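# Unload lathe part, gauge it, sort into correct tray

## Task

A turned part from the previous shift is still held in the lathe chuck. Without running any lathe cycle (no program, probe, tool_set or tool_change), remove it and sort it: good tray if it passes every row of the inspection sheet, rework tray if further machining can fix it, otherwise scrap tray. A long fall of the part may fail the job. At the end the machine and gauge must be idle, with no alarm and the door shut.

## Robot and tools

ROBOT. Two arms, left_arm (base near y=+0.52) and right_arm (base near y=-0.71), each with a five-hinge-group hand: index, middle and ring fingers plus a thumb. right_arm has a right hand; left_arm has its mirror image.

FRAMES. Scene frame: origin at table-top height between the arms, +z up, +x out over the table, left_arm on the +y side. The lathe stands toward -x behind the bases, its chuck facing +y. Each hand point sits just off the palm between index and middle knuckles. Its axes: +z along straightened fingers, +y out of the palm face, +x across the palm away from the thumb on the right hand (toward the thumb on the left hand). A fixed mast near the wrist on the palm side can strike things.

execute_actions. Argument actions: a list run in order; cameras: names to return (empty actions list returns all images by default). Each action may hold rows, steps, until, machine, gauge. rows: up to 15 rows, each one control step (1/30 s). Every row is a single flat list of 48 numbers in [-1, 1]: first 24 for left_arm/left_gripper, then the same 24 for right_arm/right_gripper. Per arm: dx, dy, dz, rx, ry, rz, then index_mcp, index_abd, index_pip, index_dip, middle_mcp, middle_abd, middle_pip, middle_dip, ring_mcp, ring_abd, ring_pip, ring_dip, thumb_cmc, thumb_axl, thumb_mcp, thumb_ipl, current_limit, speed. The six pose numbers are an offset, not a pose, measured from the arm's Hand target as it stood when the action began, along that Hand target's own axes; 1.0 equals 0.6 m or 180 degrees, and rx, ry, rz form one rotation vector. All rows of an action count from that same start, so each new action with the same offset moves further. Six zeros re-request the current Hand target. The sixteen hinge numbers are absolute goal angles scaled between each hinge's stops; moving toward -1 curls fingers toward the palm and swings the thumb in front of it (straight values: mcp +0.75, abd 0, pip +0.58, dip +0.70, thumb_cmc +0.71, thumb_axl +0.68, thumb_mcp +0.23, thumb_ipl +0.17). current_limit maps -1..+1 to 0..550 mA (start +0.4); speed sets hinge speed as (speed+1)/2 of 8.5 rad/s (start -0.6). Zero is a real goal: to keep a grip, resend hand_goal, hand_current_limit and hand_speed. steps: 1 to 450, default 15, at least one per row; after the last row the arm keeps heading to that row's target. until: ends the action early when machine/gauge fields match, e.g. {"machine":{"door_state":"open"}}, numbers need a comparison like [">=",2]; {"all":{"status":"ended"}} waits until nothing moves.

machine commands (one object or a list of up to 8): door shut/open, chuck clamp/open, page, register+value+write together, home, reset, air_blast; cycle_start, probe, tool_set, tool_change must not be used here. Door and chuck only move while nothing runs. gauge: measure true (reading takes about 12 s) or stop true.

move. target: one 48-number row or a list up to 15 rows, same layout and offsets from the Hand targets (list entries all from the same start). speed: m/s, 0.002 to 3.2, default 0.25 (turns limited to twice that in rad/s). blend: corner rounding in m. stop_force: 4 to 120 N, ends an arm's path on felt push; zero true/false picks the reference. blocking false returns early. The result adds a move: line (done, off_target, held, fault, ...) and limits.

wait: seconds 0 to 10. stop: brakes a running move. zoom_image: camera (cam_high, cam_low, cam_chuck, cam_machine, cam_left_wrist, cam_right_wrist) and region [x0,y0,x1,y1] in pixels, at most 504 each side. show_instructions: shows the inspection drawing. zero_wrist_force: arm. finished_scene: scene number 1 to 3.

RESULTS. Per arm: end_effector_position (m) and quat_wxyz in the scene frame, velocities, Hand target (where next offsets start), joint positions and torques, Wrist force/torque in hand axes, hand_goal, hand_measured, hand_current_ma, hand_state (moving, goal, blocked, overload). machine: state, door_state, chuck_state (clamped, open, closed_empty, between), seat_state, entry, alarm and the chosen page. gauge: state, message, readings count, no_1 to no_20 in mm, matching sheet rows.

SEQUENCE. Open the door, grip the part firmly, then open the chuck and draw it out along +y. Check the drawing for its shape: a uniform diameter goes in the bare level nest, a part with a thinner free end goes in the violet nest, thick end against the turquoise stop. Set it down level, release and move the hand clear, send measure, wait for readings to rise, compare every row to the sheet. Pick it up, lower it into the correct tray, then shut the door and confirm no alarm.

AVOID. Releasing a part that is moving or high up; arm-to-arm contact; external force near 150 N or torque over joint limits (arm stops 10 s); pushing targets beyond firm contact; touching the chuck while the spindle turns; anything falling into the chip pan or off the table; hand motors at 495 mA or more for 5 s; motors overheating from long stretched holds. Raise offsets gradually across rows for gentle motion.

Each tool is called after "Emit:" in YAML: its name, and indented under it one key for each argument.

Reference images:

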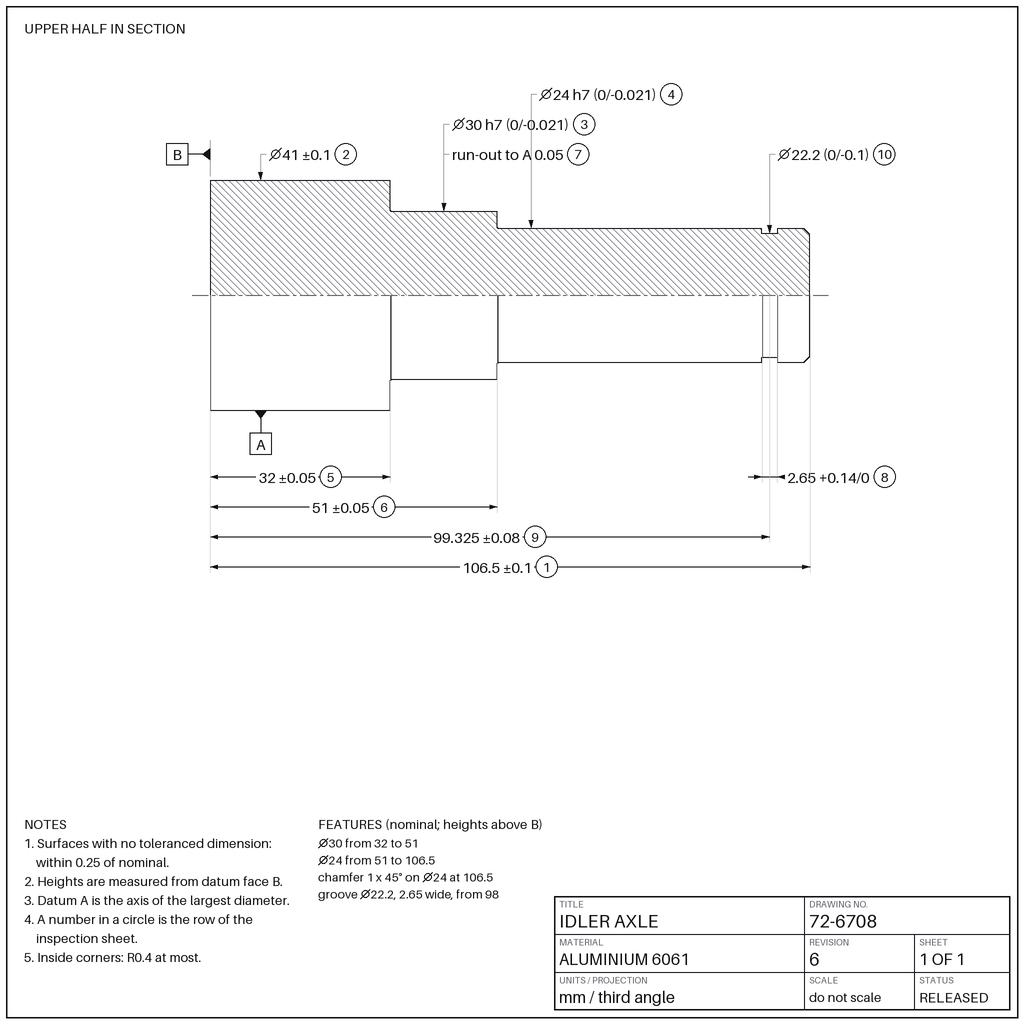

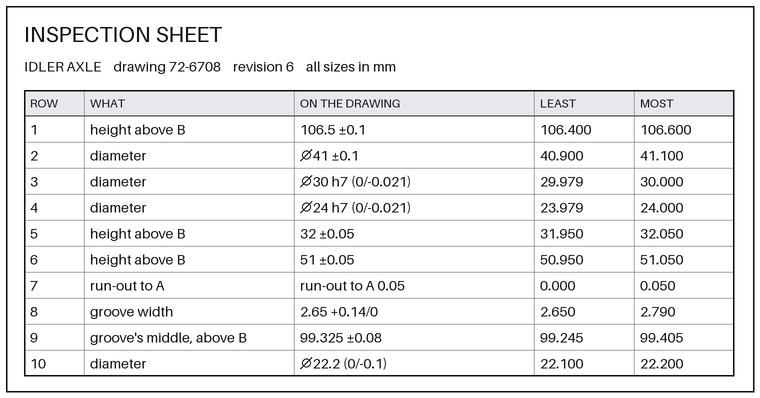

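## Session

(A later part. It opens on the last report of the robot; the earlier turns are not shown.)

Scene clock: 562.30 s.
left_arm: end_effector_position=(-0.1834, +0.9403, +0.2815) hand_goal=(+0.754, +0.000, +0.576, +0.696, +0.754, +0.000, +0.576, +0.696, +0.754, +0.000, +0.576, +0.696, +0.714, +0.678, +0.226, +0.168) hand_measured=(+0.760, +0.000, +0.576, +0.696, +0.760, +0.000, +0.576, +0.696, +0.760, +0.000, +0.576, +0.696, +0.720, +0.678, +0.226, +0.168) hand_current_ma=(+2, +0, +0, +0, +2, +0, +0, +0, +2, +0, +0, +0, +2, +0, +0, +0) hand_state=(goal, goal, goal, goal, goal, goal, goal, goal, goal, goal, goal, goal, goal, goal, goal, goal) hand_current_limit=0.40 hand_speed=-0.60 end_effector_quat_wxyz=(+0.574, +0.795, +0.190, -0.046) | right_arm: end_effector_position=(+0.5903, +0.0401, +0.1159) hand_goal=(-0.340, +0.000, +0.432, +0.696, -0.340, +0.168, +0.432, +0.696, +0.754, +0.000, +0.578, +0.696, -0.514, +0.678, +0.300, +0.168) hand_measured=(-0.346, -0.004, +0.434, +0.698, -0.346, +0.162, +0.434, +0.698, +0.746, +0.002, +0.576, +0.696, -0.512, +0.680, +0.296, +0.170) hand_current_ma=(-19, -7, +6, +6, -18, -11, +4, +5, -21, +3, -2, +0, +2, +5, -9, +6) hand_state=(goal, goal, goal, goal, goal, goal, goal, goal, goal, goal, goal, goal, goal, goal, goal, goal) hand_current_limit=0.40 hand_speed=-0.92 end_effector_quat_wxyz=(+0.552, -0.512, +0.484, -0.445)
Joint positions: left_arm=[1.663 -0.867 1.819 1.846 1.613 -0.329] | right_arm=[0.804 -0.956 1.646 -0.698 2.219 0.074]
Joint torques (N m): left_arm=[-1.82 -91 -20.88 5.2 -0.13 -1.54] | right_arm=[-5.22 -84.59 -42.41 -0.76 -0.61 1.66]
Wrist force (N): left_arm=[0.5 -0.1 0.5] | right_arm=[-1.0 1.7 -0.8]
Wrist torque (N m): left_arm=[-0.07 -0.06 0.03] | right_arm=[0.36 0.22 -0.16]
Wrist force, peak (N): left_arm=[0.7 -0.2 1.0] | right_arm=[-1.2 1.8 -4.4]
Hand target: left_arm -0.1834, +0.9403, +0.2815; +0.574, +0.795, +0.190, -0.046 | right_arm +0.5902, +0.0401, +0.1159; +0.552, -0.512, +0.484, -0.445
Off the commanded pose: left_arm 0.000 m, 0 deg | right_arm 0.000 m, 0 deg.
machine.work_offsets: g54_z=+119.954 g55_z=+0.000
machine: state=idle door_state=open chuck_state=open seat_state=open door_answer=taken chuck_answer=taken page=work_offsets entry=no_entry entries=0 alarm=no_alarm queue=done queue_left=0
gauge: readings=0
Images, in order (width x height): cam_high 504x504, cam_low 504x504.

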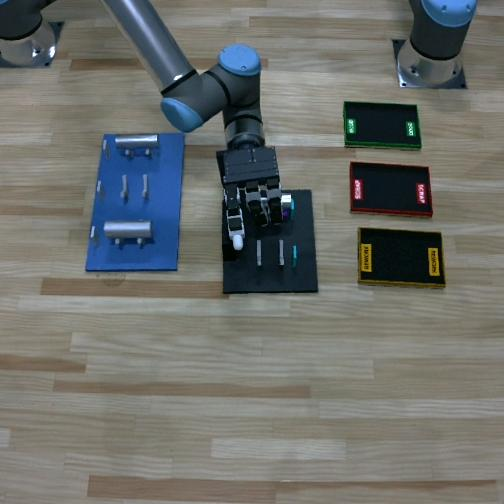

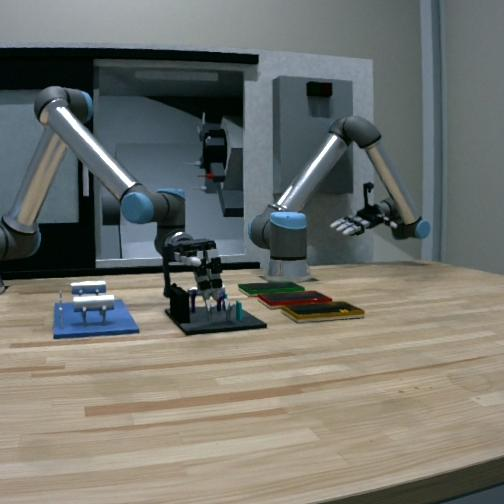

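Emit:
move:
  target: [0,0,0,0,0,0,0.754,0,0.576,0.696,0.754,0,0.576,0.696,0.754,0,0.576,0.696,0.714,0.678,0.226,0.168,0.4,-0.6,-0.0157,-0.1992,0.0014,0,0,0,-0.34,0,0.431,0.696,-0.34,0.167,0.431,0.696,0.753,0,0.577,0.696,-0.514,0.677,0.3,0.168,0.4,-0.92]
  speed: 0.08

Emit:
execute_actions:
  actions:
    - {"gauge":{"measure":true},"steps":15}
  cameras: ["cam_high","cam_low"]

Emit:
zoom_image:
  camera: "cam_high"
  region: [215, 170, 305, 230]

Emit:
zoom_image:
  camera: "cam_low"
  region: [160, 270, 240, 330]

Scene clock: 568.47 s.
left_arm: end_effector_position=(-0.1834, +0.9403, +0.2815) hand_goal=(+0.754, +0.000, +0.576, +0.696, +0.754, +0.000, +0.576, +0.696, +0.754, +0.000, +0.576, +0.696, +0.714, +0.678, +0.226, +0.168) hand_measured=(+0.760, +0.000, +0.576, +0.696, +0.760, +0.000, +0.576, +0.696, +0.760, +0.000, +0.576, +0.696, +0.720, +0.678, +0.226, +0.168) hand_current_ma=(+2, +0, +0, +0, +2, +0, +0, +0, +2, +0, +0, +0, +2, +0, +0, +0) hand_state=(goal, goal, goal, goal, goal, goal, goal, goal, goal, goal, goal, goal, goal, goal, goal, goal) hand_current_limit=0.40 hand_speed=-0.60 end_effector_quat_wxyz=(+0.574, +0.795, +0.190, -0.046) | right_arm: end_effector_position=(+0.5903, +0.0402, +0.2360) hand_goal=(-0.340, +0.000, +0.432, +0.696, -0.340, +0.168, +0.432, +0.696, +0.754, +0.000, +0.578, +0.696, -0.514, +0.678, +0.300, +0.168) hand_measured=(-0.346, -0.004, +0.434, +0.698, -0.346, +0.164, +0.434, +0.698, +0.746, +0.002, +0.576, +0.696, -0.514, +0.680, +0.296, +0.170) hand_current_ma=(-18, -7, +6, +6, -17, -10, +4, +5, -21, +3, -2, +0, +2, +5, -9, +6) hand_state=(goal, goal, goal, goal, goal, goal, goal, goal, goal, goal, goal, goal, goal, goal, goal, goal) hand_current_limit=0.40 hand_speed=-0.92 end_effector_quat_wxyz=(+0.552, -0.512, +0.484, -0.445)
Joint positions: left_arm=[1.663 -0.867 1.819 1.846 1.613 -0.329] | right_arm=[0.804 -1.067 1.578 -0.52 2.219 0.074]
Joint torques (N m): left_arm=[-1.39 -92.04 -19.73 5.3 -0.1 -1.66] | right_arm=[-14.83 -61.46 -36.72 -3.85 -1.94 0.8]
Wrist force (N): left_arm=[0.8 -0.1 0.4] | right_arm=[-1.4 2.1 -0.1]
Wrist torque (N m): left_arm=[-0.06 -0.10 0.06] | right_arm=[0.29 0.31 -0.22]
Wrist force, peak (N): left_arm=[0.9 -0.1 0.7] | right_arm=[-1.9 2.9 -0.3]
Hand target: left_arm -0.1834, +0.9403, +0.2815; +0.574, +0.795, +0.190, -0.046 | right_arm +0.5903, +0.0402, +0.2358; +0.552, -0.512, +0.484, -0.445
Off the commanded pose: left_arm 0.000 m, 0 deg | right_arm 0.000 m, 0 deg.
machine.work_offsets: g54_z=+119.954 g55_z=+0.000
machine: state=idle door_state=open chuck_state=open seat_state=open door_answer=taken chuck_answer=taken page=work_offsets entry=no_entry entries=0 alarm=no_alarm queue=done queue_left=0
gauge: readings=0
move: done

Scene clock: 569.17 s.
left_arm: end_effector_position=(-0.1834, +0.9403, +0.2815) hand_goal=(+0.754, +0.000, +0.576, +0.696, +0.754, +0.000, +0.576, +0.696, +0.754, +0.000, +0.576, +0.696, +0.714, +0.678, +0.226, +0.168) hand_measured=(+0.760, +0.000, +0.576, +0.696, +0.760, +0.000, +0.576, +0.696, +0.760, +0.000, +0.576, +0.696, +0.720, +0.678, +0.226, +0.168) hand_current_ma=(+2, +0, +0, +0, +2, +0, +0, +0, +2, +0, +0, +0, +2, +0, +0, +0) hand_state=(goal, goal, goal, goal, goal, goal, goal, goal, goal, goal, goal, goal, goal, goal, goal, goal) hand_current_limit=0.40 hand_speed=-0.60 end_effector_quat_wxyz=(+0.574, +0.795, +0.190, -0.046) | right_arm: end_effector_position=(+0.5903, +0.0402, +0.2358) hand_goal=(-0.340, +0.000, +0.432, +0.696, -0.340, +0.168, +0.432, +0.696, +0.754, +0.000, +0.578, +0.696, -0.514, +0.678, +0.300, +0.168) hand_measured=(-0.346, -0.004, +0.434, +0.698, -0.346, +0.164, +0.434, +0.698, +0.746, +0.002, +0.576, +0.696, -0.514, +0.680, +0.296, +0.170) hand_current_ma=(-18, -7, +6, +6, -17, -10, +4, +5, -21, +3, -2, +0, +2, +5, -9, +6) hand_state=(goal, goal, goal, goal, goal, goal, goal, goal, goal, goal, goal, goal, goal, goal, goal, goal) hand_current_limit=0.40 hand_speed=-0.92 end_effector_quat_wxyz=(+0.552, -0.512, +0.484, -0.445)
Joint positions: left_arm=[1.663 -0.867 1.819 1.846 1.613 -0.329] | right_arm=[0.803 -1.066 1.579 -0.52 2.219 0.074]
Joint torques (N m): left_arm=[-1.31 -91.48 -20.29 5.04 -0.09 -1.69] | right_arm=[-18.18 -58.76 -36.87 -4.38 -1.53 1.82]
Wrist force (N): left_arm=[0.5 0.3 0.0] | right_arm=[-1.5 1.9 -0.5]
Wrist torque (N m): left_arm=[0.03 -0.08 0.02] | right_arm=[0.32 0.33 -0.24]
Wrist force, peak (N): left_arm=[0.6 0.4 0.7] | right_arm=[-1.6 2.3 -0.7]
Hand target: left_arm -0.1834, +0.9403, +0.2815; +0.574, +0.795, +0.190, -0.046 | right_arm +0.5903, +0.0402, +0.2358; +0.552, -0.512, +0.484, -0.445
Off the commanded pose: left_arm 0.000 m, 0 deg | right_arm 0.000 m, 0 deg.
machine.work_offsets: g54_z=+119.954 g55_z=+0.000
machine: state=idle door_state=open chuck_state=open seat_state=open door_answer=taken chuck_answer=taken page=work_offsets entry=no_entry entries=0 alarm=no_alarm queue=done queue_left=0
gauge: state=busy message=started readings=0
Images, in order (width x height): cam_high 504x504, cam_low 504x504.

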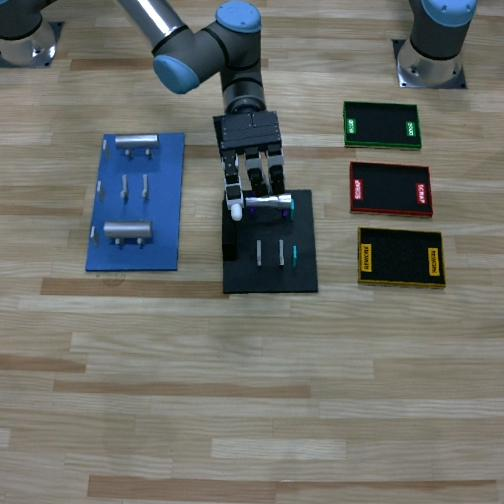

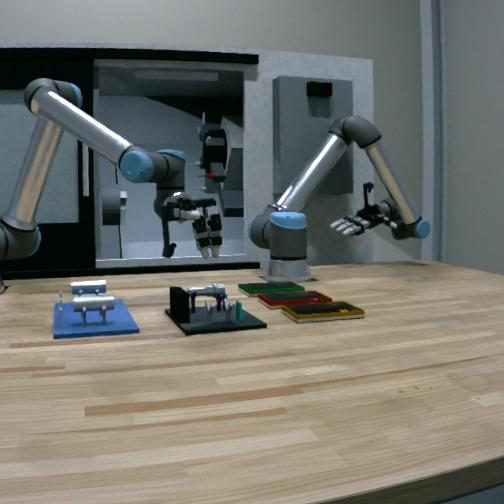

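Scaled by 5.600 from the camera's 504x504 image, which has a finer 720x720 frame.

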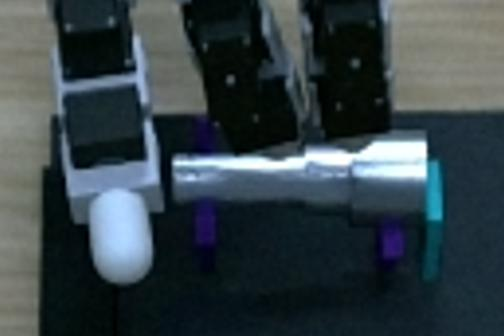

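Scaled by 6.300 from the camera's 504x504 image, which has a finer 720x720 frame.

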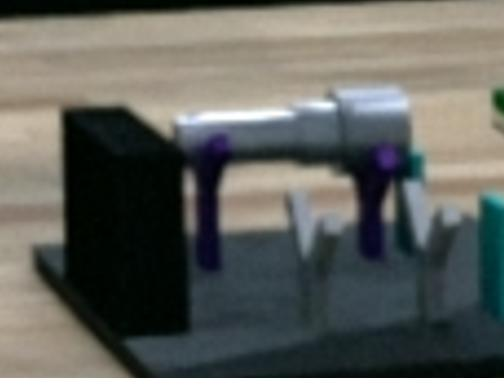

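Emit:
wait:
  seconds: 10

Scene clock: 581.17 s.
left_arm: end_effector_position=(-0.1834, +0.9403, +0.2815) hand_goal=(+0.754, +0.000, +0.576, +0.696, +0.754, +0.000, +0.576, +0.696, +0.754, +0.000, +0.576, +0.696, +0.714, +0.678, +0.226, +0.168) hand_measured=(+0.760, +0.000, +0.576, +0.696, +0.760, +0.000, +0.576, +0.696, +0.760, +0.000, +0.576, +0.696, +0.720, +0.678, +0.226, +0.168) hand_current_ma=(+2, +0, +0, +0, +2, +0, +0, +0, +2, +0, +0, +0, +2, +0, +0, +0) hand_state=(goal, goal, goal, goal, goal, goal, goal, goal, goal, goal, goal, goal, goal, goal, goal, goal) hand_current_limit=0.40 hand_speed=-0.60 end_effector_quat_wxyz=(+0.574, +0.795, +0.190, -0.046) | right_arm: end_effector_position=(+0.5903, +0.0402, +0.2358) hand_goal=(-0.340, +0.000, +0.432, +0.696, -0.340, +0.168, +0.432, +0.696, +0.754, +0.000, +0.578, +0.696, -0.514, +0.678, +0.300, +0.168) hand_measured=(-0.346, -0.004, +0.434, +0.698, -0.346, +0.164, +0.434, +0.698, +0.746, +0.002, +0.576, +0.696, -0.514, +0.680, +0.296, +0.170) hand_current_ma=(-18, -7, +6, +6, -17, -10, +4, +5, -21, +3, -2, +0, +2, +5, -9, +6) hand_state=(goal, goal, goal, goal, goal, goal, goal, goal, goal, goal, goal, goal, goal, goal, goal, goal) hand_current_limit=0.40 hand_speed=-0.92 end_effector_quat_wxyz=(+0.552, -0.512, +0.484, -0.445)
Joint positions: left_arm=[1.663 -0.867 1.819 1.846 1.613 -0.329] | right_arm=[0.803 -1.066 1.579 -0.52 2.219 0.074]
Joint torques (N m): left_arm=[-2.02 -91.26 -20.25 5.27 -0.25 -1.78] | right_arm=[-16.66 -57.93 -37.4 -4.02 0.49 1.68]
Wrist force (N): left_arm=[0.0 0.0 0.2] | right_arm=[-1.3 2.2 -0.3]
Wrist torque (N m): left_arm=[-0.03 0.00 -0.02] | right_arm=[0.33 0.29 -0.21]
Wrist force, peak (N): left_arm=[1.0 0.3 0.8] | right_arm=[-1.6 2.7 -0.7]
Hand target: left_arm -0.1834, +0.9403, +0.2815; +0.574, +0.795, +0.190, -0.046 | right_arm +0.5903, +0.0402, +0.2358; +0.552, -0.512, +0.484, -0.445
Off the commanded pose: left_arm 0.000 m, 0 deg | right_arm 0.000 m, 0 deg.
machine.work_offsets: g54_z=+119.954 g55_z=+0.000
machine: state=idle door_state=open chuck_state=open seat_state=open door_answer=taken chuck_answer=taken page=work_offsets entry=no_entry entries=0 alarm=no_alarm queue=done queue_left=0
gauge: message=started readings=1 no_1=106.515 no_2=41.007 no_3=29.985 no_4=23.990 no_5=32.005 no_6=51.003 no_7=0.002 no_8=2.719 no_9=99.327 no_10=22.150
wait: 10.00 s

Emit:
move:
  target: [0,0,0,0,0,0,0.754,0,0.576,0.696,0.754,0,0.576,0.696,0.754,0,0.576,0.696,0.714,0.678,0.226,0.168,0.4,-0.6,0.0152,0.0823,-0.0007,0,0.043,-0.025,-0.28,0,0.431,0.696,-0.28,0.167,0.431,0.696,0.753,0,0.577,0.696,-0.514,0.677,0.32,0.168,0.4,-0.7]
  speed: 0.12

Emit:
move:
  target: [0,0,0,0,0,0,0.754,0,0.576,0.696,0.754,0,0.576,0.696,0.754,0,0.576,0.696,0.714,0.678,0.226,0.168,0.4,-0.6,0,0.1167,0,0,0,0,-0.28,0,0.431,0.696,-0.28,0.167,0.431,0.696,0.753,0,0.577,0.696,-0.514,0.677,0.32,0.168,0.4,-0.7]
  speed: 0.06
  stop_force: 8
  cameras: ["cam_high","cam_low"]

Emit:
zoom_image:
  camera: "cam_high"
  region: [215, 170, 305, 230]

Emit:
zoom_image:
  camera: "cam_low"
  region: [160, 250, 240, 330]

Scene clock: 593.50 s.
left_arm: end_effector_position=(-0.1834, +0.9403, +0.2815) hand_goal=(+0.754, +0.000, +0.576, +0.696, +0.754, +0.000, +0.576, +0.696, +0.754, +0.000, +0.576, +0.696, +0.714, +0.678, +0.226, +0.168) hand_measured=(+0.760, +0.000, +0.576, +0.696, +0.760, +0.000, +0.576, +0.696, +0.760, +0.000, +0.576, +0.696, +0.720, +0.678, +0.226, +0.168) hand_current_ma=(+2, +0, +0, +0, +2, +0, +0, +0, +2, +0, +0, +0, +2, +0, +0, +0) hand_state=(goal, goal, goal, goal, goal, goal, goal, goal, goal, goal, goal, goal, goal, goal, goal, goal) hand_current_limit=0.40 hand_speed=-0.60 end_effector_quat_wxyz=(+0.574, +0.795, +0.190, -0.046) | right_arm: end_effector_position=(+0.5908, +0.0352, +0.1858) hand_goal=(-0.280, +0.000, +0.432, +0.696, -0.280, +0.168, +0.432, +0.696, +0.754, +0.000, +0.578, +0.696, -0.514, +0.678, +0.320, +0.168) hand_measured=(-0.288, -0.002, +0.434, +0.698, -0.288, +0.164, +0.434, +0.698, +0.746, +0.002, +0.576, +0.696, -0.514, +0.680, +0.316, +0.170) hand_current_ma=(-22, -5, +5, +6, -20, -9, +4, +5, -21, +3, -2, +0, +1, +5, -10, +6) hand_state=(goal, goal, goal, goal, goal, goal, goal, goal, goal, goal, goal, goal, goal, goal, goal, goal) hand_current_limit=0.40 hand_speed=-0.70 end_effector_quat_wxyz=(+0.500, -0.500, +0.500, -0.500)
Joint positions: left_arm=[1.663 -0.867 1.819 1.846 1.613 -0.329] | right_arm=[0.838 -0.989 1.545 -0.559 2.388 -0.001]
Joint torques (N m): left_arm=[-2.3 -93.04 -20.04 5.18 0 -1.61] | right_arm=[-19.77 -90.07 -35.18 1.78 0.37 2.49]
Wrist force (N): left_arm=[0.2 -0.3 0.2] | right_arm=[-1.2 1.6 -0.7]
Wrist torque (N m): left_arm=[-0.06 -0.04 0.01] | right_arm=[0.25 0.27 -0.02]
Wrist force, peak (N): left_arm=[1.0 0.6 0.5] | right_arm=[-1.6 2.9 -0.6]
Hand target: left_arm -0.1834, +0.9403, +0.2815; +0.574, +0.795, +0.190, -0.046 | right_arm +0.5909, +0.0350, +0.1858; +0.500, -0.499, +0.500, -0.500
Off the commanded pose: left_arm 0.000 m, 0 deg | right_arm 0.000 m, 0 deg.
machine.work_offsets: g54_z=+119.954 g55_z=+0.000
machine: state=idle door_state=open chuck_state=open seat_state=open door_answer=taken chuck_answer=taken page=work_offsets entry=no_entry entries=0 alarm=no_alarm queue=done queue_left=0
gauge: message=started readings=1 no_1=106.515 no_2=41.007 no_3=29.985 no_4=23.990 no_5=32.005 no_6=51.003 no_7=0.002 no_8=2.719 no_9=99.327 no_10=22.150
move: done

Scene clock: 595.80 s.
left_arm: end_effector_position=(-0.1834, +0.9403, +0.2815) hand_goal=(+0.754, +0.000, +0.576, +0.696, +0.754, +0.000, +0.576, +0.696, +0.754, +0.000, +0.576, +0.696, +0.714, +0.678, +0.226, +0.168) hand_measured=(+0.760, +0.000, +0.576, +0.696, +0.760, +0.000, +0.576, +0.696, +0.760, +0.000, +0.576, +0.696, +0.720, +0.678, +0.226, +0.168) hand_current_ma=(+2, +0, +0, +0, +2, +0, +0, +0, +2, +0, +0, +0, +2, +0, +0, +0) hand_state=(goal, goal, goal, goal, goal, goal, goal, goal, goal, goal, goal, goal, goal, goal, goal, goal) hand_current_limit=0.40 hand_speed=-0.60 end_effector_quat_wxyz=(+0.574, +0.795, +0.190, -0.046) | right_arm: end_effector_position=(+0.5910, +0.0350, +0.1158) hand_goal=(-0.280, +0.000, +0.432, +0.696, -0.280, +0.168, +0.432, +0.696, +0.754, +0.000, +0.578, +0.696, -0.514, +0.678, +0.320, +0.168) hand_measured=(-0.288, -0.002, +0.434, +0.698, -0.288, +0.164, +0.434, +0.698, +0.746, +0.002, +0.576, +0.696, -0.514, +0.680, +0.316, +0.170) hand_current_ma=(-22, -5, +5, +6, -20, -9, +4, +5, -21, +3, -2, +0, +1, +5, -10, +6) hand_state=(goal, goal, goal, goal, goal, goal, goal, goal, goal, goal, goal, goal, goal, goal, goal, goal) hand_current_limit=0.40 hand_speed=-0.70 end_effector_quat_wxyz=(+0.500, -0.499, +0.500, -0.500)
Joint positions: left_arm=[1.663 -0.867 1.819 1.846 1.613 -0.329] | right_arm=[0.838 -0.923 1.58 -0.659 2.388 -0.001]
Joint torques (N m): left_arm=[-2.77 -91.43 -20.18 5.19 -0.24 -1.52] | right_arm=[-15.9 -96.22 -46.56 2.05 -1.73 -1.35]
Wrist force (N): left_arm=[0.4 -0.2 0.1] | right_arm=[-1.5 1.5 -1.4]
Wrist torque (N m): left_arm=[-0.04 -0.06 0.02] | right_arm=[0.34 0.33 -0.02]
Wrist force, peak (N): left_arm=[0.8 -0.2 0.6] | right_arm=[-1.7 2.5 -0.9]
Hand target: left_arm -0.1834, +0.9403, +0.2815; +0.574, +0.795, +0.190, -0.046 | right_arm +0.5910, +0.0350, +0.1158; +0.500, -0.499, +0.500, -0.500
Off the commanded pose: left_arm 0.000 m, 0 deg | right_arm 0.000 m, 0 deg.
machine.work_offsets: g54_z=+119.954 g55_z=+0.000
machine: state=idle door_state=open chuck_state=open seat_state=open door_answer=taken chuck_answer=taken page=work_offsets entry=no_entry entries=0 alarm=no_alarm queue=done queue_left=0
gauge: message=started readings=1 no_1=106.515 no_2=41.007 no_3=29.985 no_4=23.990 no_5=32.005 no_6=51.003 no_7=0.002 no_8=2.719 no_9=99.327 no_10=22.150
move: done
Images, in order (width x height): cam_high 504x504, cam_low 504x504.

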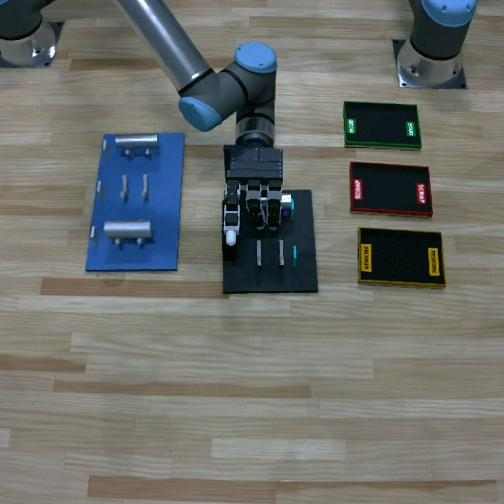

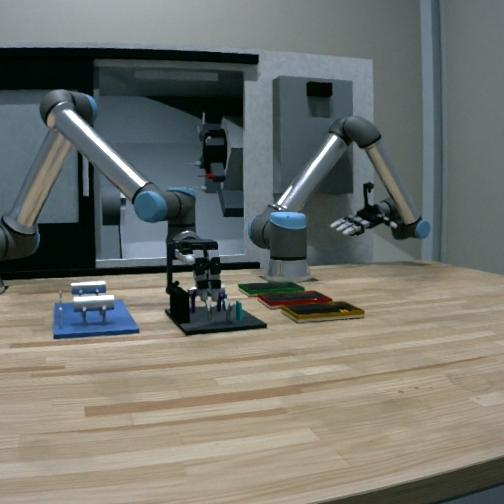

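Scaled by 5.600 from the camera's 504x504 image, which has a finer 720x720 frame.

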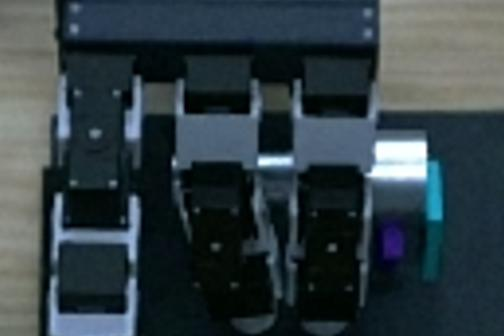

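Scaled by 6.300 from the camera's 504x504 image, which has a finer 720x720 frame.

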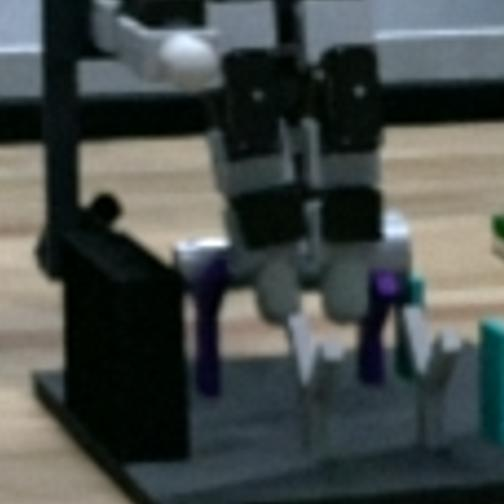

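Emit:
execute_actions:
  actions:
    - {"rows":[[0,0,0,0,0,0,0.754,0,0.576,0.696,0.754,0,0.576,0.696,0.754,0,0.576,0.696,0.714,0.678,0.226,0.168,0.4,-0.6,0,0,0,0,0,0,-0.52,0,0.431,0.696,-0.54,0.167,0.431,0.696,0.753,0,0.577,0.696,-0.514,0.677,0.1,0.168,0.1,-0.8]],"steps":50}
    - {"rows":[[0,0,0,0,0,0,0.754,0,0.576,0.696,0.754,0,0.576,0.696,0.754,0,0.576,0.696,0.714,0.678,0.226,0.168,0.4,-0.6,0,0,0,0,0,0,-0.54,0,0.41,0.68,-0.57,0.167,0.41,0.68,0.753,0,0.577,0.696,-0.514,0.677,0.0,0.12,0.75,-0.8]],"steps":40}

Emit:
move:
  target: [0,0,0,0,0,0,0.754,0,0.576,0.696,0.754,0,0.576,0.696,0.754,0,0.576,0.696,0.714,0.678,0.226,0.168,0.4,-0.6,0,-0.1833,0,0,0,0,-0.54,0,0.41,0.68,-0.57,0.167,0.41,0.68,0.753,0,0.577,0.696,-0.514,0.677,0.0,0.12,0.75,-0.8]
  speed: 0.05
  cameras: ["cam_high","cam_low"]

Emit:
zoom_image:
  camera: "cam_high"
  region: [215, 130, 305, 190]

Emit:
zoom_image:
  camera: "cam_low"
  region: [160, 210, 240, 290]

Scene clock: 603.57 s.
left_arm: end_effector_position=(-0.1834, +0.9403, +0.2815) hand_goal=(+0.754, +0.000, +0.576, +0.696, +0.754, +0.000, +0.576, +0.696, +0.754, +0.000, +0.576, +0.696, +0.714, +0.678, +0.226, +0.168) hand_measured=(+0.760, +0.000, +0.576, +0.696, +0.760, +0.000, +0.576, +0.696, +0.760, +0.000, +0.576, +0.696, +0.720, +0.678, +0.226, +0.168) hand_current_ma=(+2, +0, +0, +0, +2, +0, +0, +0, +2, +0, +0, +0, +2, +0, +0, +0) hand_state=(goal, goal, goal, goal, goal, goal, goal, goal, goal, goal, goal, goal, goal, goal, goal, goal) hand_current_limit=0.40 hand_speed=-0.60 end_effector_quat_wxyz=(+0.574, +0.795, +0.190, -0.046) | right_arm: end_effector_position=(+0.5910, +0.0350, +0.1158) hand_goal=(-0.540, +0.000, +0.410, +0.680, -0.570, +0.168, +0.410, +0.680, +0.754, +0.000, +0.578, +0.696, -0.514, +0.678, +0.000, +0.120) hand_measured=(-0.512, -0.002, +0.434, +0.694, -0.526, +0.164, +0.434, +0.696, +0.746, +0.002, +0.576, +0.696, -0.514, +0.680, +0.172, +0.172) hand_current_ma=(+95, -5, +75, +44, +168, -9, +77, +51, -21, +3, -2, +0, +1, +5, +481, +272) hand_state=(blocked, goal, blocked, goal, blocked, goal, blocked, goal, goal, goal, goal, goal, goal, goal, blocked, blocked) hand_current_limit=0.75 hand_speed=-0.80 end_effector_quat_wxyz=(+0.500, -0.499, +0.500, -0.500)
Joint positions: left_arm=[1.663 -0.867 1.819 1.846 1.613 -0.329] | right_arm=[0.838 -0.923 1.58 -0.659 2.388 -0.001]
Joint torques (N m): left_arm=[-1.32 -92.45 -20.35 5.25 -0.13 -1.72] | right_arm=[-3.63 -94.12 -44.73 -1.89 -1.43 -1.49]
Wrist force (N): left_arm=[0.5 0.0 0.0] | right_arm=[-1.2 2.0 -3.1]
Wrist torque (N m): left_arm=[-0.01 -0.07 0.02] | right_arm=[0.23 0.19 0.00]
Wrist force, peak (N): left_arm=[1.1 -0.3 0.4] | right_arm=[-1.9 2.4 -3.6]
Hand target: left_arm -0.1834, +0.9403, +0.2815; +0.574, +0.795, +0.190, -0.046 | right_arm +0.5910, +0.0350, +0.1158; +0.500, -0.499, +0.500, -0.500
Off the commanded pose: left_arm 0.000 m, 0 deg | right_arm 0.000 m, 0 deg.
machine.work_offsets: g54_z=+119.954 g55_z=+0.000
machine: state=idle door_state=open chuck_state=open seat_state=open door_answer=taken chuck_answer=taken page=work_offsets entry=no_entry entries=0 alarm=no_alarm queue=done queue_left=0
gauge: message=started readings=1 no_1=106.515 no_2=41.007 no_3=29.985 no_4=23.990 no_5=32.005 no_6=51.003 no_7=0.002 no_8=2.719 no_9=99.327 no_10=22.150

Scene clock: 606.03 s.
left_arm: end_effector_position=(-0.1834, +0.9403, +0.2815) hand_goal=(+0.754, +0.000, +0.576, +0.696, +0.754, +0.000, +0.576, +0.696, +0.754, +0.000, +0.576, +0.696, +0.714, +0.678, +0.226, +0.168) hand_measured=(+0.760, +0.000, +0.576, +0.696, +0.760, +0.000, +0.576, +0.696, +0.760, +0.000, +0.576, +0.696, +0.720, +0.678, +0.226, +0.168) hand_current_ma=(+2, +0, +0, +0, +2, +0, +0, +0, +2, +0, +0, +0, +2, +0, +0, +0) hand_state=(goal, goal, goal, goal, goal, goal, goal, goal, goal, goal, goal, goal, goal, goal, goal, goal) hand_current_limit=0.40 hand_speed=-0.60 end_effector_quat_wxyz=(+0.574, +0.795, +0.190, -0.046) | right_arm: end_effector_position=(+0.5909, +0.0350, +0.2261) hand_goal=(-0.540, +0.000, +0.410, +0.680, -0.570, +0.168, +0.410, +0.680, +0.754, +0.000, +0.578, +0.696, -0.514, +0.678, +0.000, +0.120) hand_measured=(-0.498, -0.012, +0.442, +0.694, -0.532, +0.164, +0.432, +0.694, +0.746, +0.002, +0.576, +0.696, -0.490, +0.680, +0.152, +0.164) hand_current_ma=(+155, -31, +107, +44, +138, -9, +72, +42, -21, +3, -2, +0, +75, +5, +481, +217) hand_state=(blocked, goal, blocked, goal, blocked, goal, blocked, goal, goal, goal, goal, goal, blocked, goal, blocked, blocked) hand_current_limit=0.75 hand_speed=-0.80 end_effector_quat_wxyz=(+0.500, -0.499, +0.500, -0.500)
Joint positions: left_arm=[1.663 -0.867 1.819 1.846 1.613 -0.329] | right_arm=[0.838 -1.022 1.519 -0.499 2.388 -0.001]
Joint torques (N m): left_arm=[-0.33 -92.62 -20.61 5.04 -0.09 -1.55] | right_arm=[12.41 -63.26 -39.31 -4.07 1.16 2.03]
Wrist force (N): left_arm=[0.6 0.1 0.2] | right_arm=[-1.3 3.6 -1.3]
Wrist torque (N m): left_arm=[-0.02 -0.09 0.03] | right_arm=[0.49 0.34 -0.09]
Wrist force, peak (N): left_arm=[0.4 -0.1 1.0] | right_arm=[-1.6 4.5 -1.6]
Hand target: left_arm -0.1834, +0.9403, +0.2815; +0.574, +0.795, +0.190, -0.046 | right_arm +0.5909, +0.0350, +0.2258; +0.500, -0.499, +0.500, -0.500
Off the commanded pose: left_arm 0.000 m, 0 deg | right_arm 0.000 m, 0 deg.
machine.work_offsets: g54_z=+119.954 g55_z=+0.000
machine: state=idle door_state=open chuck_state=open seat_state=open door_answer=taken chuck_answer=taken page=work_offsets entry=no_entry entries=0 alarm=no_alarm queue=done queue_left=0
gauge: message=started readings=1 no_1=106.515 no_2=41.007 no_3=29.985 no_4=23.990 no_5=32.005 no_6=51.003 no_7=0.002 no_8=2.719 no_9=99.327 no_10=22.150
move: done
Images, in order (width x height): cam_high 504x504, cam_low 504x504.

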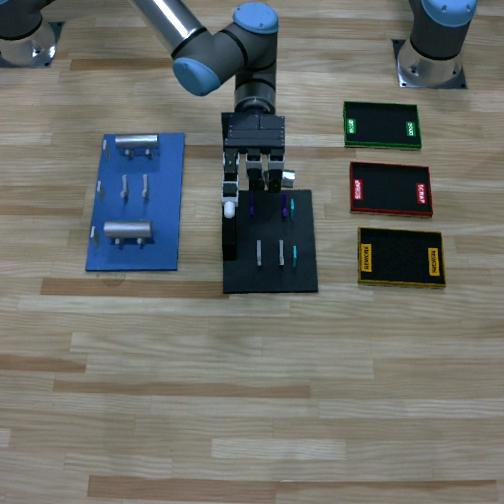

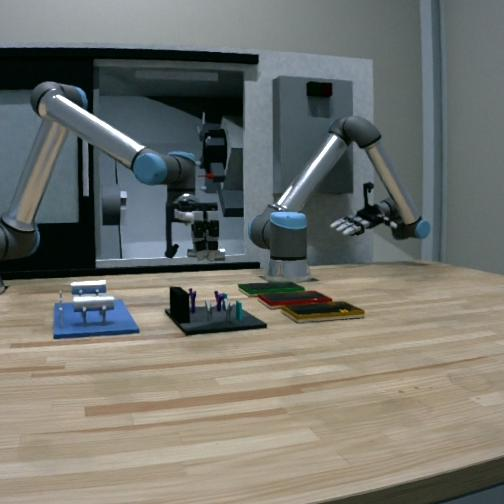

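Scaled by 5.600 from the camera's 504x504 image, which has a finer 720x720 frame.

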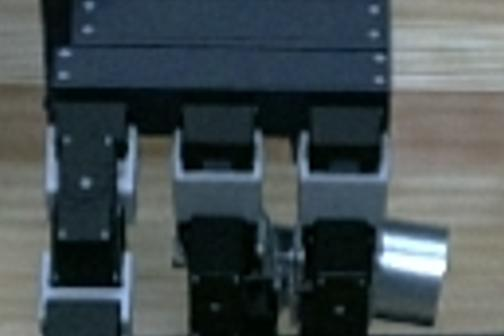

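Scaled by 6.300 from the camera's 504x504 image, which has a finer 720x720 frame.

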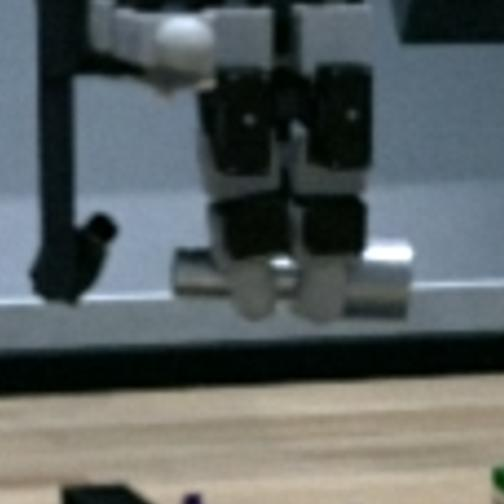

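Emit:
move:
  target: [0,0,0,0,0,0,0.754,0,0.576,0.696,0.754,0,0.576,0.696,0.754,0,0.576,0.696,0.714,0.678,0.226,0.168,0.4,-0.6,-0.5625,0,-0.5383,0,-0.1667,0,-0.54,0,0.41,0.68,-0.57,0.167,0.41,0.68,0.753,0,0.577,0.696,-0.514,0.677,0.0,0.12,0.75,-0.8]
  speed: 0.15
  cameras: ["cam_high","cam_low","cam_right_wrist"]

Emit:
zoom_image:
  camera: "cam_high"
  region: [320, 50, 450, 180]

Scene clock: 626.67 s.
left_arm: end_effector_position=(-0.1834, +0.9403, +0.2815) hand_goal=(+0.754, +0.000, +0.576, +0.696, +0.754, +0.000, +0.576, +0.696, +0.754, +0.000, +0.576, +0.696, +0.714, +0.678, +0.226, +0.168) hand_measured=(+0.760, +0.000, +0.576, +0.696, +0.760, +0.000, +0.576, +0.696, +0.760, +0.000, +0.576, +0.696, +0.720, +0.678, +0.226, +0.168) hand_current_ma=(+2, +0, +0, +0, +2, +0, +0, +0, +2, +0, +0, +0, +2, +0, +0, +0) hand_state=(goal, goal, goal, goal, goal, goal, goal, goal, goal, goal, goal, goal, goal, goal, goal, goal) hand_current_limit=0.40 hand_speed=-0.60 end_effector_quat_wxyz=(+0.574, +0.795, +0.190, -0.046) | right_arm: end_effector_position=(+0.2679, +0.3727, +0.2254) hand_goal=(-0.540, +0.000, +0.410, +0.680, -0.570, +0.168, +0.410, +0.680, +0.754, +0.000, +0.578, +0.696, -0.514, +0.678, +0.000, +0.120) hand_measured=(-0.498, -0.014, +0.442, +0.694, -0.532, +0.162, +0.432, +0.694, +0.746, +0.002, +0.576, +0.696, -0.490, +0.680, +0.150, +0.164) hand_current_ma=(+161, -37, +109, +44, +138, -11, +72, +42, -21, +3, -2, +0, +79, +5, +481, +217) hand_state=(blocked, goal, blocked, goal, blocked, goal, blocked, goal, goal, goal, goal, goal, blocked, goal, blocked, blocked) hand_current_limit=0.75 hand_speed=-0.80 end_effector_quat_wxyz=(+0.613, -0.612, +0.353, -0.354)
Joint positions: left_arm=[1.663 -0.867 1.819 1.846 1.613 -0.329] | right_arm=[1.241 -0.854 1.236 -0.383 2.267 -0.001]
Joint torques (N m): left_arm=[-2.48 -90.66 -20.02 5.23 -0.27 -1.65] | right_arm=[-15.85 -108.42 -40.72 -4.8 1.66 1.04]
Wrist force (N): left_arm=[0.5 0.3 0.5] | right_arm=[-1.4 4.6 -0.9]
Wrist torque (N m): left_arm=[-0.01 -0.06 0.01] | right_arm=[0.61 0.28 -0.05]
Wrist force, peak (N): left_arm=[1.0 -0.7 0.3] | right_arm=[-3.4 4.4 -1.3]
Hand target: left_arm -0.1834, +0.9403, +0.2815; +0.574, +0.795, +0.190, -0.046 | right_arm +0.2681, +0.3726, +0.2256; +0.613, -0.612, +0.353, -0.354
Off the commanded pose: left_arm 0.000 m, 0 deg | right_arm 0.000 m, 0 deg.
machine.work_offsets: g54_z=+119.954 g55_z=+0.000
machine: state=idle door_state=open chuck_state=open seat_state=open door_answer=taken chuck_answer=taken page=work_offsets entry=no_entry entries=0 alarm=no_alarm queue=done queue_left=0
gauge: message=started readings=1 no_1=106.515 no_2=41.007 no_3=29.985 no_4=23.990 no_5=32.005 no_6=51.003 no_7=0.002 no_8=2.719 no_9=99.327 no_10=22.150
move: done
camera_calibration:
cam_right_wrist: T_world_to_cam=[[-0.376376, 0.713265, -0.591265, 0.0127914], [-0.857753, -0.0270765, 0.513349, 0.0688094], [0.350144, 0.700372, 0.621996, -0.375291], [0, 0, 0, 1]] pos_world=[0.195242, 0.255582, 0.205669]
Images, in order (width x height): cam_high 504x504, cam_low 504x504, cam_right_wrist 504x504.

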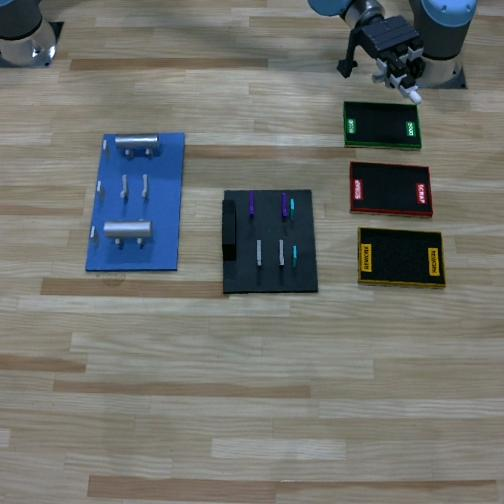

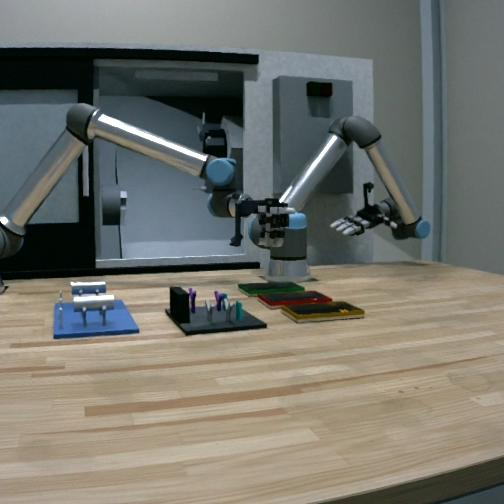

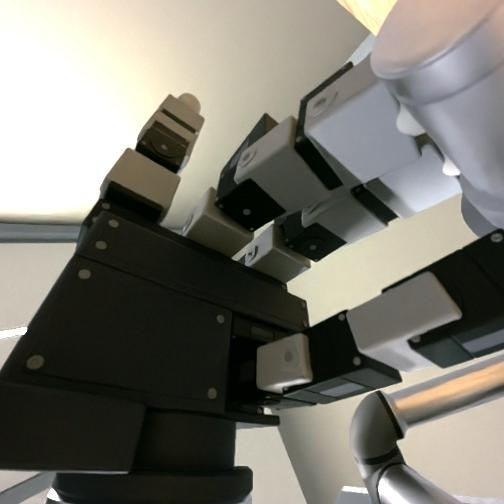

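Scaled by 3.877 from the camera's 504x504 image, which has a finer 720x720 frame.

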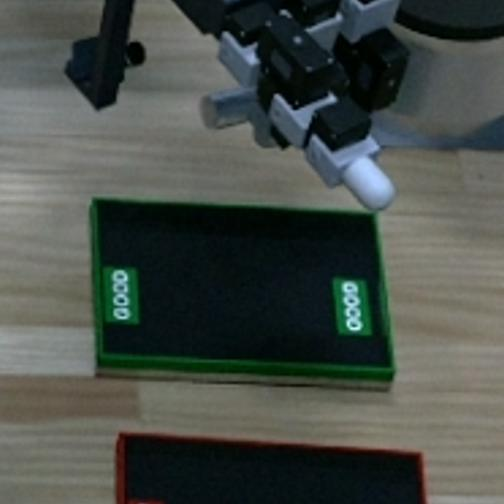

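Emit:
move:
  target: [0,0,0,0,0,0,0.754,0,0.576,0.696,0.754,0,0.576,0.696,0.754,0,0.576,0.696,0.714,0.678,0.226,0.168,0.4,-0.6,-0.0008,0.1837,0.0237,-0.0556,0,0,-0.54,0,0.41,0.68,-0.57,0.167,0.41,0.68,0.753,0,0.577,0.696,-0.514,0.677,0.0,0.12,0.75,-0.8]
  speed: 0.1
  cameras: ["cam_high","cam_low","cam_machine"]

Emit:
zoom_image:
  camera: "cam_high"
  region: [320, 50, 450, 180]

Emit:
zoom_image:
  camera: "cam_low"
  region: [210, 210, 330, 310]

Scene clock: 649.73 s.
left_arm: end_effector_position=(-0.1834, +0.9403, +0.2815) hand_goal=(+0.754, +0.000, +0.576, +0.696, +0.754, +0.000, +0.576, +0.696, +0.754, +0.000, +0.576, +0.696, +0.714, +0.678, +0.226, +0.168) hand_measured=(+0.760, +0.000, +0.576, +0.696, +0.760, +0.000, +0.576, +0.696, +0.760, +0.000, +0.576, +0.696, +0.720, +0.678, +0.226, +0.168) hand_current_ma=(+2, +0, +0, +0, +2, +0, +0, +0, +2, +0, +0, +0, +2, +0, +0, +0) hand_state=(goal, goal, goal, goal, goal, goal, goal, goal, goal, goal, goal, goal, goal, goal, goal, goal) hand_current_limit=0.40 hand_speed=-0.60 end_effector_quat_wxyz=(+0.574, +0.795, +0.190, -0.046) | right_arm: end_effector_position=(+0.2805, +0.3802, +0.1153) hand_goal=(-0.540, +0.000, +0.410, +0.680, -0.570, +0.168, +0.410, +0.680, +0.754, +0.000, +0.578, +0.696, -0.514, +0.678, +0.000, +0.120) hand_measured=(-0.496, -0.016, +0.444, +0.694, -0.532, +0.162, +0.432, +0.694, +0.746, +0.002, +0.576, +0.696, -0.488, +0.680, +0.146, +0.164) hand_current_ma=(+170, -39, +112, +44, +138, -11, +72, +42, -22, +3, -2, +0, +84, +5, +481, +217) hand_state=(blocked, goal, blocked, goal, blocked, goal, blocked, goal, goal, goal, goal, goal, blocked, goal, blocked, blocked) hand_current_limit=0.75 hand_speed=-0.80 end_effector_quat_wxyz=(-0.557, +0.663, -0.383, +0.322) end_effector_velocity=(+0.000, +0.000, +0.002) end_effector_angular_velocity=(-0.001, -0.003, +0.001)
Joint positions: left_arm=[1.663 -0.867 1.819 1.846 1.613 -0.329] | right_arm=[1.219 -0.727 1.14 -0.192 2.233 0.137]
Joint velocities: left_arm=[within noise] | right_arm=[0 -0.002 0.002 -0.003 0 -0.005]
Joint torques (N m): left_arm=[-2.3 -92.19 -20.39 5.06 -0.22 -1.66] | right_arm=[10.21 -113.8 -38.95 -3.22 2.24 -1.9]
Wrist force (N): left_arm=[0.1 -0.2 0.3] | right_arm=[-1.6 3.6 0.4]
Wrist torque (N m): left_arm=[-0.06 -0.02 -0.01] | right_arm=[0.44 0.20 -0.15]
Wrist force, peak (N): left_arm=[1.1 0.0 0.6] | right_arm=[-1.5 5.6 1.1]
Hand target: left_arm -0.1834, +0.9403, +0.2815; +0.574, +0.795, +0.190, -0.046 | right_arm +0.2803, +0.3802, +0.1154; -0.557, +0.663, -0.383, +0.322
Off the commanded pose: left_arm 0.000 m, 0 deg | right_arm 0.000 m, 0 deg.
machine.work_offsets: g54_z=+119.954 g55_z=+0.000
machine: state=idle door_state=open chuck_state=open seat_state=open door_answer=taken chuck_answer=taken page=work_offsets entry=no_entry entries=0 alarm=no_alarm queue=done queue_left=0
gauge: message=started readings=1 no_1=106.515 no_2=41.007 no_3=29.985 no_4=23.990 no_5=32.005 no_6=51.003 no_7=0.002 no_8=2.719 no_9=99.327 no_10=22.150
move: done
Images, in order (width x height): cam_high 504x504, cam_low 504x504, cam_machine 504x504.

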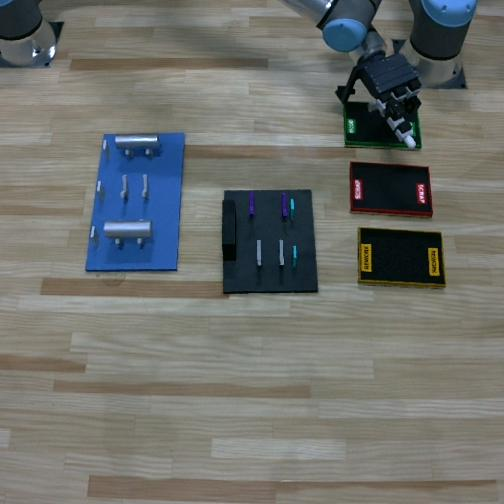

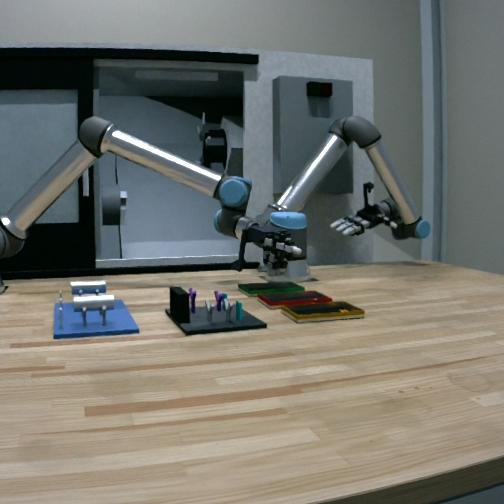

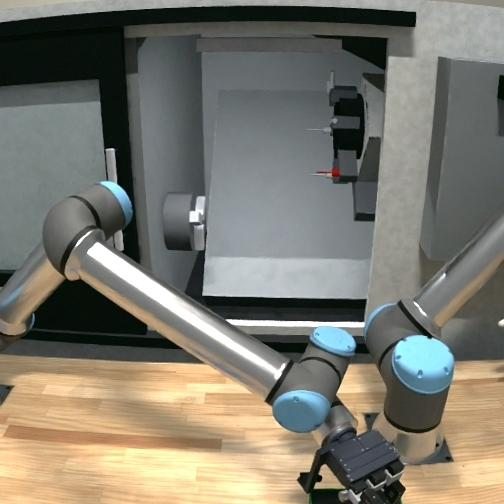

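Scaled by 3.877 from the camera's 504x504 image, which has a finer 720x720 frame.

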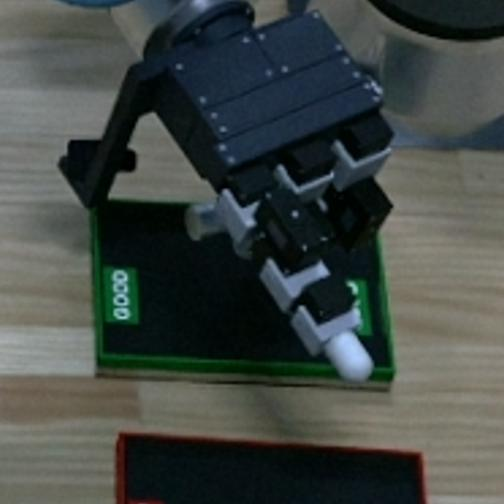

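Scaled by 4.200 from the camera's 504x504 image, which has a finer 720x720 frame.

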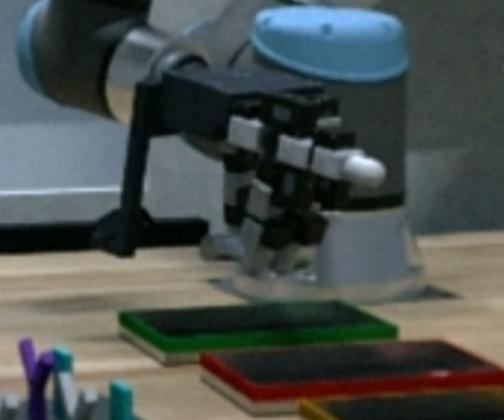

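Emit:
move:
  target: [0,0,0,0,0,0,0.754,0,0.576,0.696,0.754,0,0.576,0.696,0.754,0,0.576,0.696,0.714,0.678,0.226,0.168,0.4,-0.6,0,0.0985,0.0174,0,0,0,-0.54,0,0.41,0.68,-0.57,0.167,0.41,0.68,0.753,0,0.577,0.696,-0.514,0.677,0.0,0.12,0.75,-0.8]
  speed: 0.02
  stop_force: 4
  cameras: ["cam_high","cam_low"]

Emit:
zoom_image:
  camera: "cam_high"
  region: [320, 50, 450, 180]

Emit:
zoom_image:
  camera: "cam_low"
  region: [210, 210, 330, 310]

Scene clock: 661.00 s.
left_arm: end_effector_position=(-0.1834, +0.9403, +0.2815) hand_goal=(+0.754, +0.000, +0.576, +0.696, +0.754, +0.000, +0.576, +0.696, +0.754, +0.000, +0.576, +0.696, +0.714, +0.678, +0.226, +0.168) hand_measured=(+0.760, +0.000, +0.576, +0.696, +0.760, +0.000, +0.576, +0.696, +0.760, +0.000, +0.576, +0.696, +0.720, +0.678, +0.226, +0.168) hand_current_ma=(+2, +0, +0, +0, +2, +0, +0, +0, +2, +0, +0, +0, +2, +0, +0, +0) hand_state=(goal, goal, goal, goal, goal, goal, goal, goal, goal, goal, goal, goal, goal, goal, goal, goal) hand_current_limit=0.40 hand_speed=-0.60 end_effector_quat_wxyz=(+0.574, +0.795, +0.190, -0.046) | right_arm: end_effector_position=(+0.2803, +0.3802, +0.0594) hand_goal=(-0.540, +0.000, +0.410, +0.680, -0.570, +0.168, +0.410, +0.680, +0.754, +0.000, +0.578, +0.696, -0.514, +0.678, +0.000, +0.120) hand_measured=(-0.496, -0.016, +0.444, +0.694, -0.532, +0.162, +0.432, +0.694, +0.746, +0.002, +0.576, +0.696, -0.488, +0.680, +0.146, +0.164) hand_current_ma=(+170, -42, +112, +44, +138, -15, +72, +42, -22, +3, -2, +0, +82, +5, +481, +217) hand_state=(blocked, goal, blocked, goal, blocked, goal, blocked, goal, goal, goal, goal, goal, blocked, goal, blocked, blocked) hand_current_limit=0.75 hand_speed=-0.80 end_effector_quat_wxyz=(-0.557, +0.663, -0.383, +0.322)
Joint positions: left_arm=[1.663 -0.867 1.819 1.846 1.613 -0.329] | right_arm=[1.219 -0.684 1.167 -0.262 2.233 0.137]
Joint torques (N m): left_arm=[-0.41 -92.84 -20.49 4.99 -0.19 -1.76] | right_arm=[-11.91 -115.17 -52.45 2.06 -1.16 0.17]
Wrist force (N): left_arm=[0.7 0.0 0.4] | right_arm=[0.9 2.3 -1.5]
Wrist torque (N m): left_arm=[-0.04 -0.08 0.04] | right_arm=[0.39 0.05 -0.08]
Wrist force, peak (N): left_arm=[0.9 -0.4 0.9] | right_arm=[-1.7 4.9 0.3]
Hand target: left_arm -0.1834, +0.9403, +0.2815; +0.574, +0.795, +0.190, -0.046 | right_arm +0.2803, +0.3803, +0.0594; -0.557, +0.663, -0.383, +0.322 (not the last commanded pose)
Off the commanded pose: left_arm 0.000 m, 0 deg | right_arm 0.004 m, 0 deg.
machine.work_offsets: g54_z=+119.954 g55_z=+0.000
machine: state=idle door_state=open chuck_state=open seat_state=open door_answer=taken chuck_answer=taken page=work_offsets entry=no_entry entries=0 alarm=no_alarm queue=done queue_left=0
gauge: message=started readings=1 no_1=106.515 no_2=41.007 no_3=29.985 no_4=23.990 no_5=32.005 no_6=51.003 no_7=0.002 no_8=2.719 no_9=99.327 no_10=22.150
move: contact (right_arm)
Images, in order (width x height): cam_high 504x504, cam_low 504x504.

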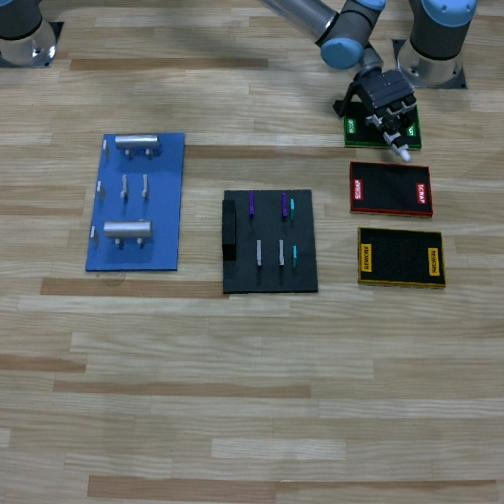

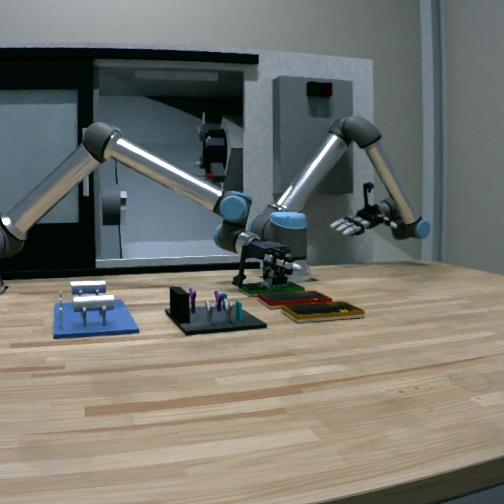

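Scaled by 3.877 from the camera's 504x504 image, which has a finer 720x720 frame.

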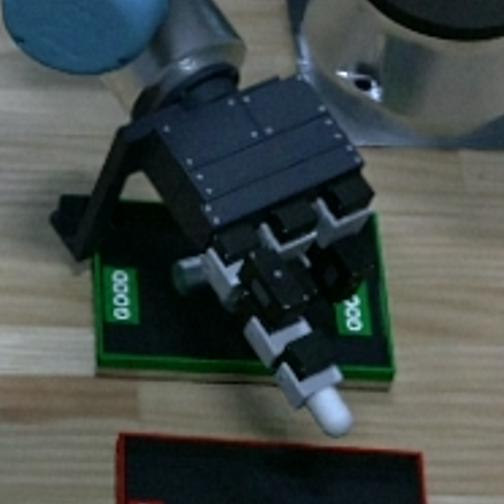

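Scaled by 4.200 from the camera's 504x504 image, which has a finer 720x720 frame.

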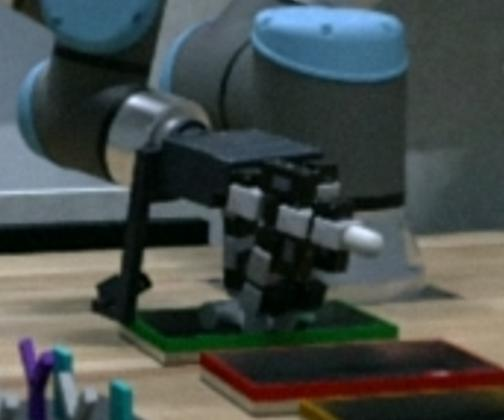

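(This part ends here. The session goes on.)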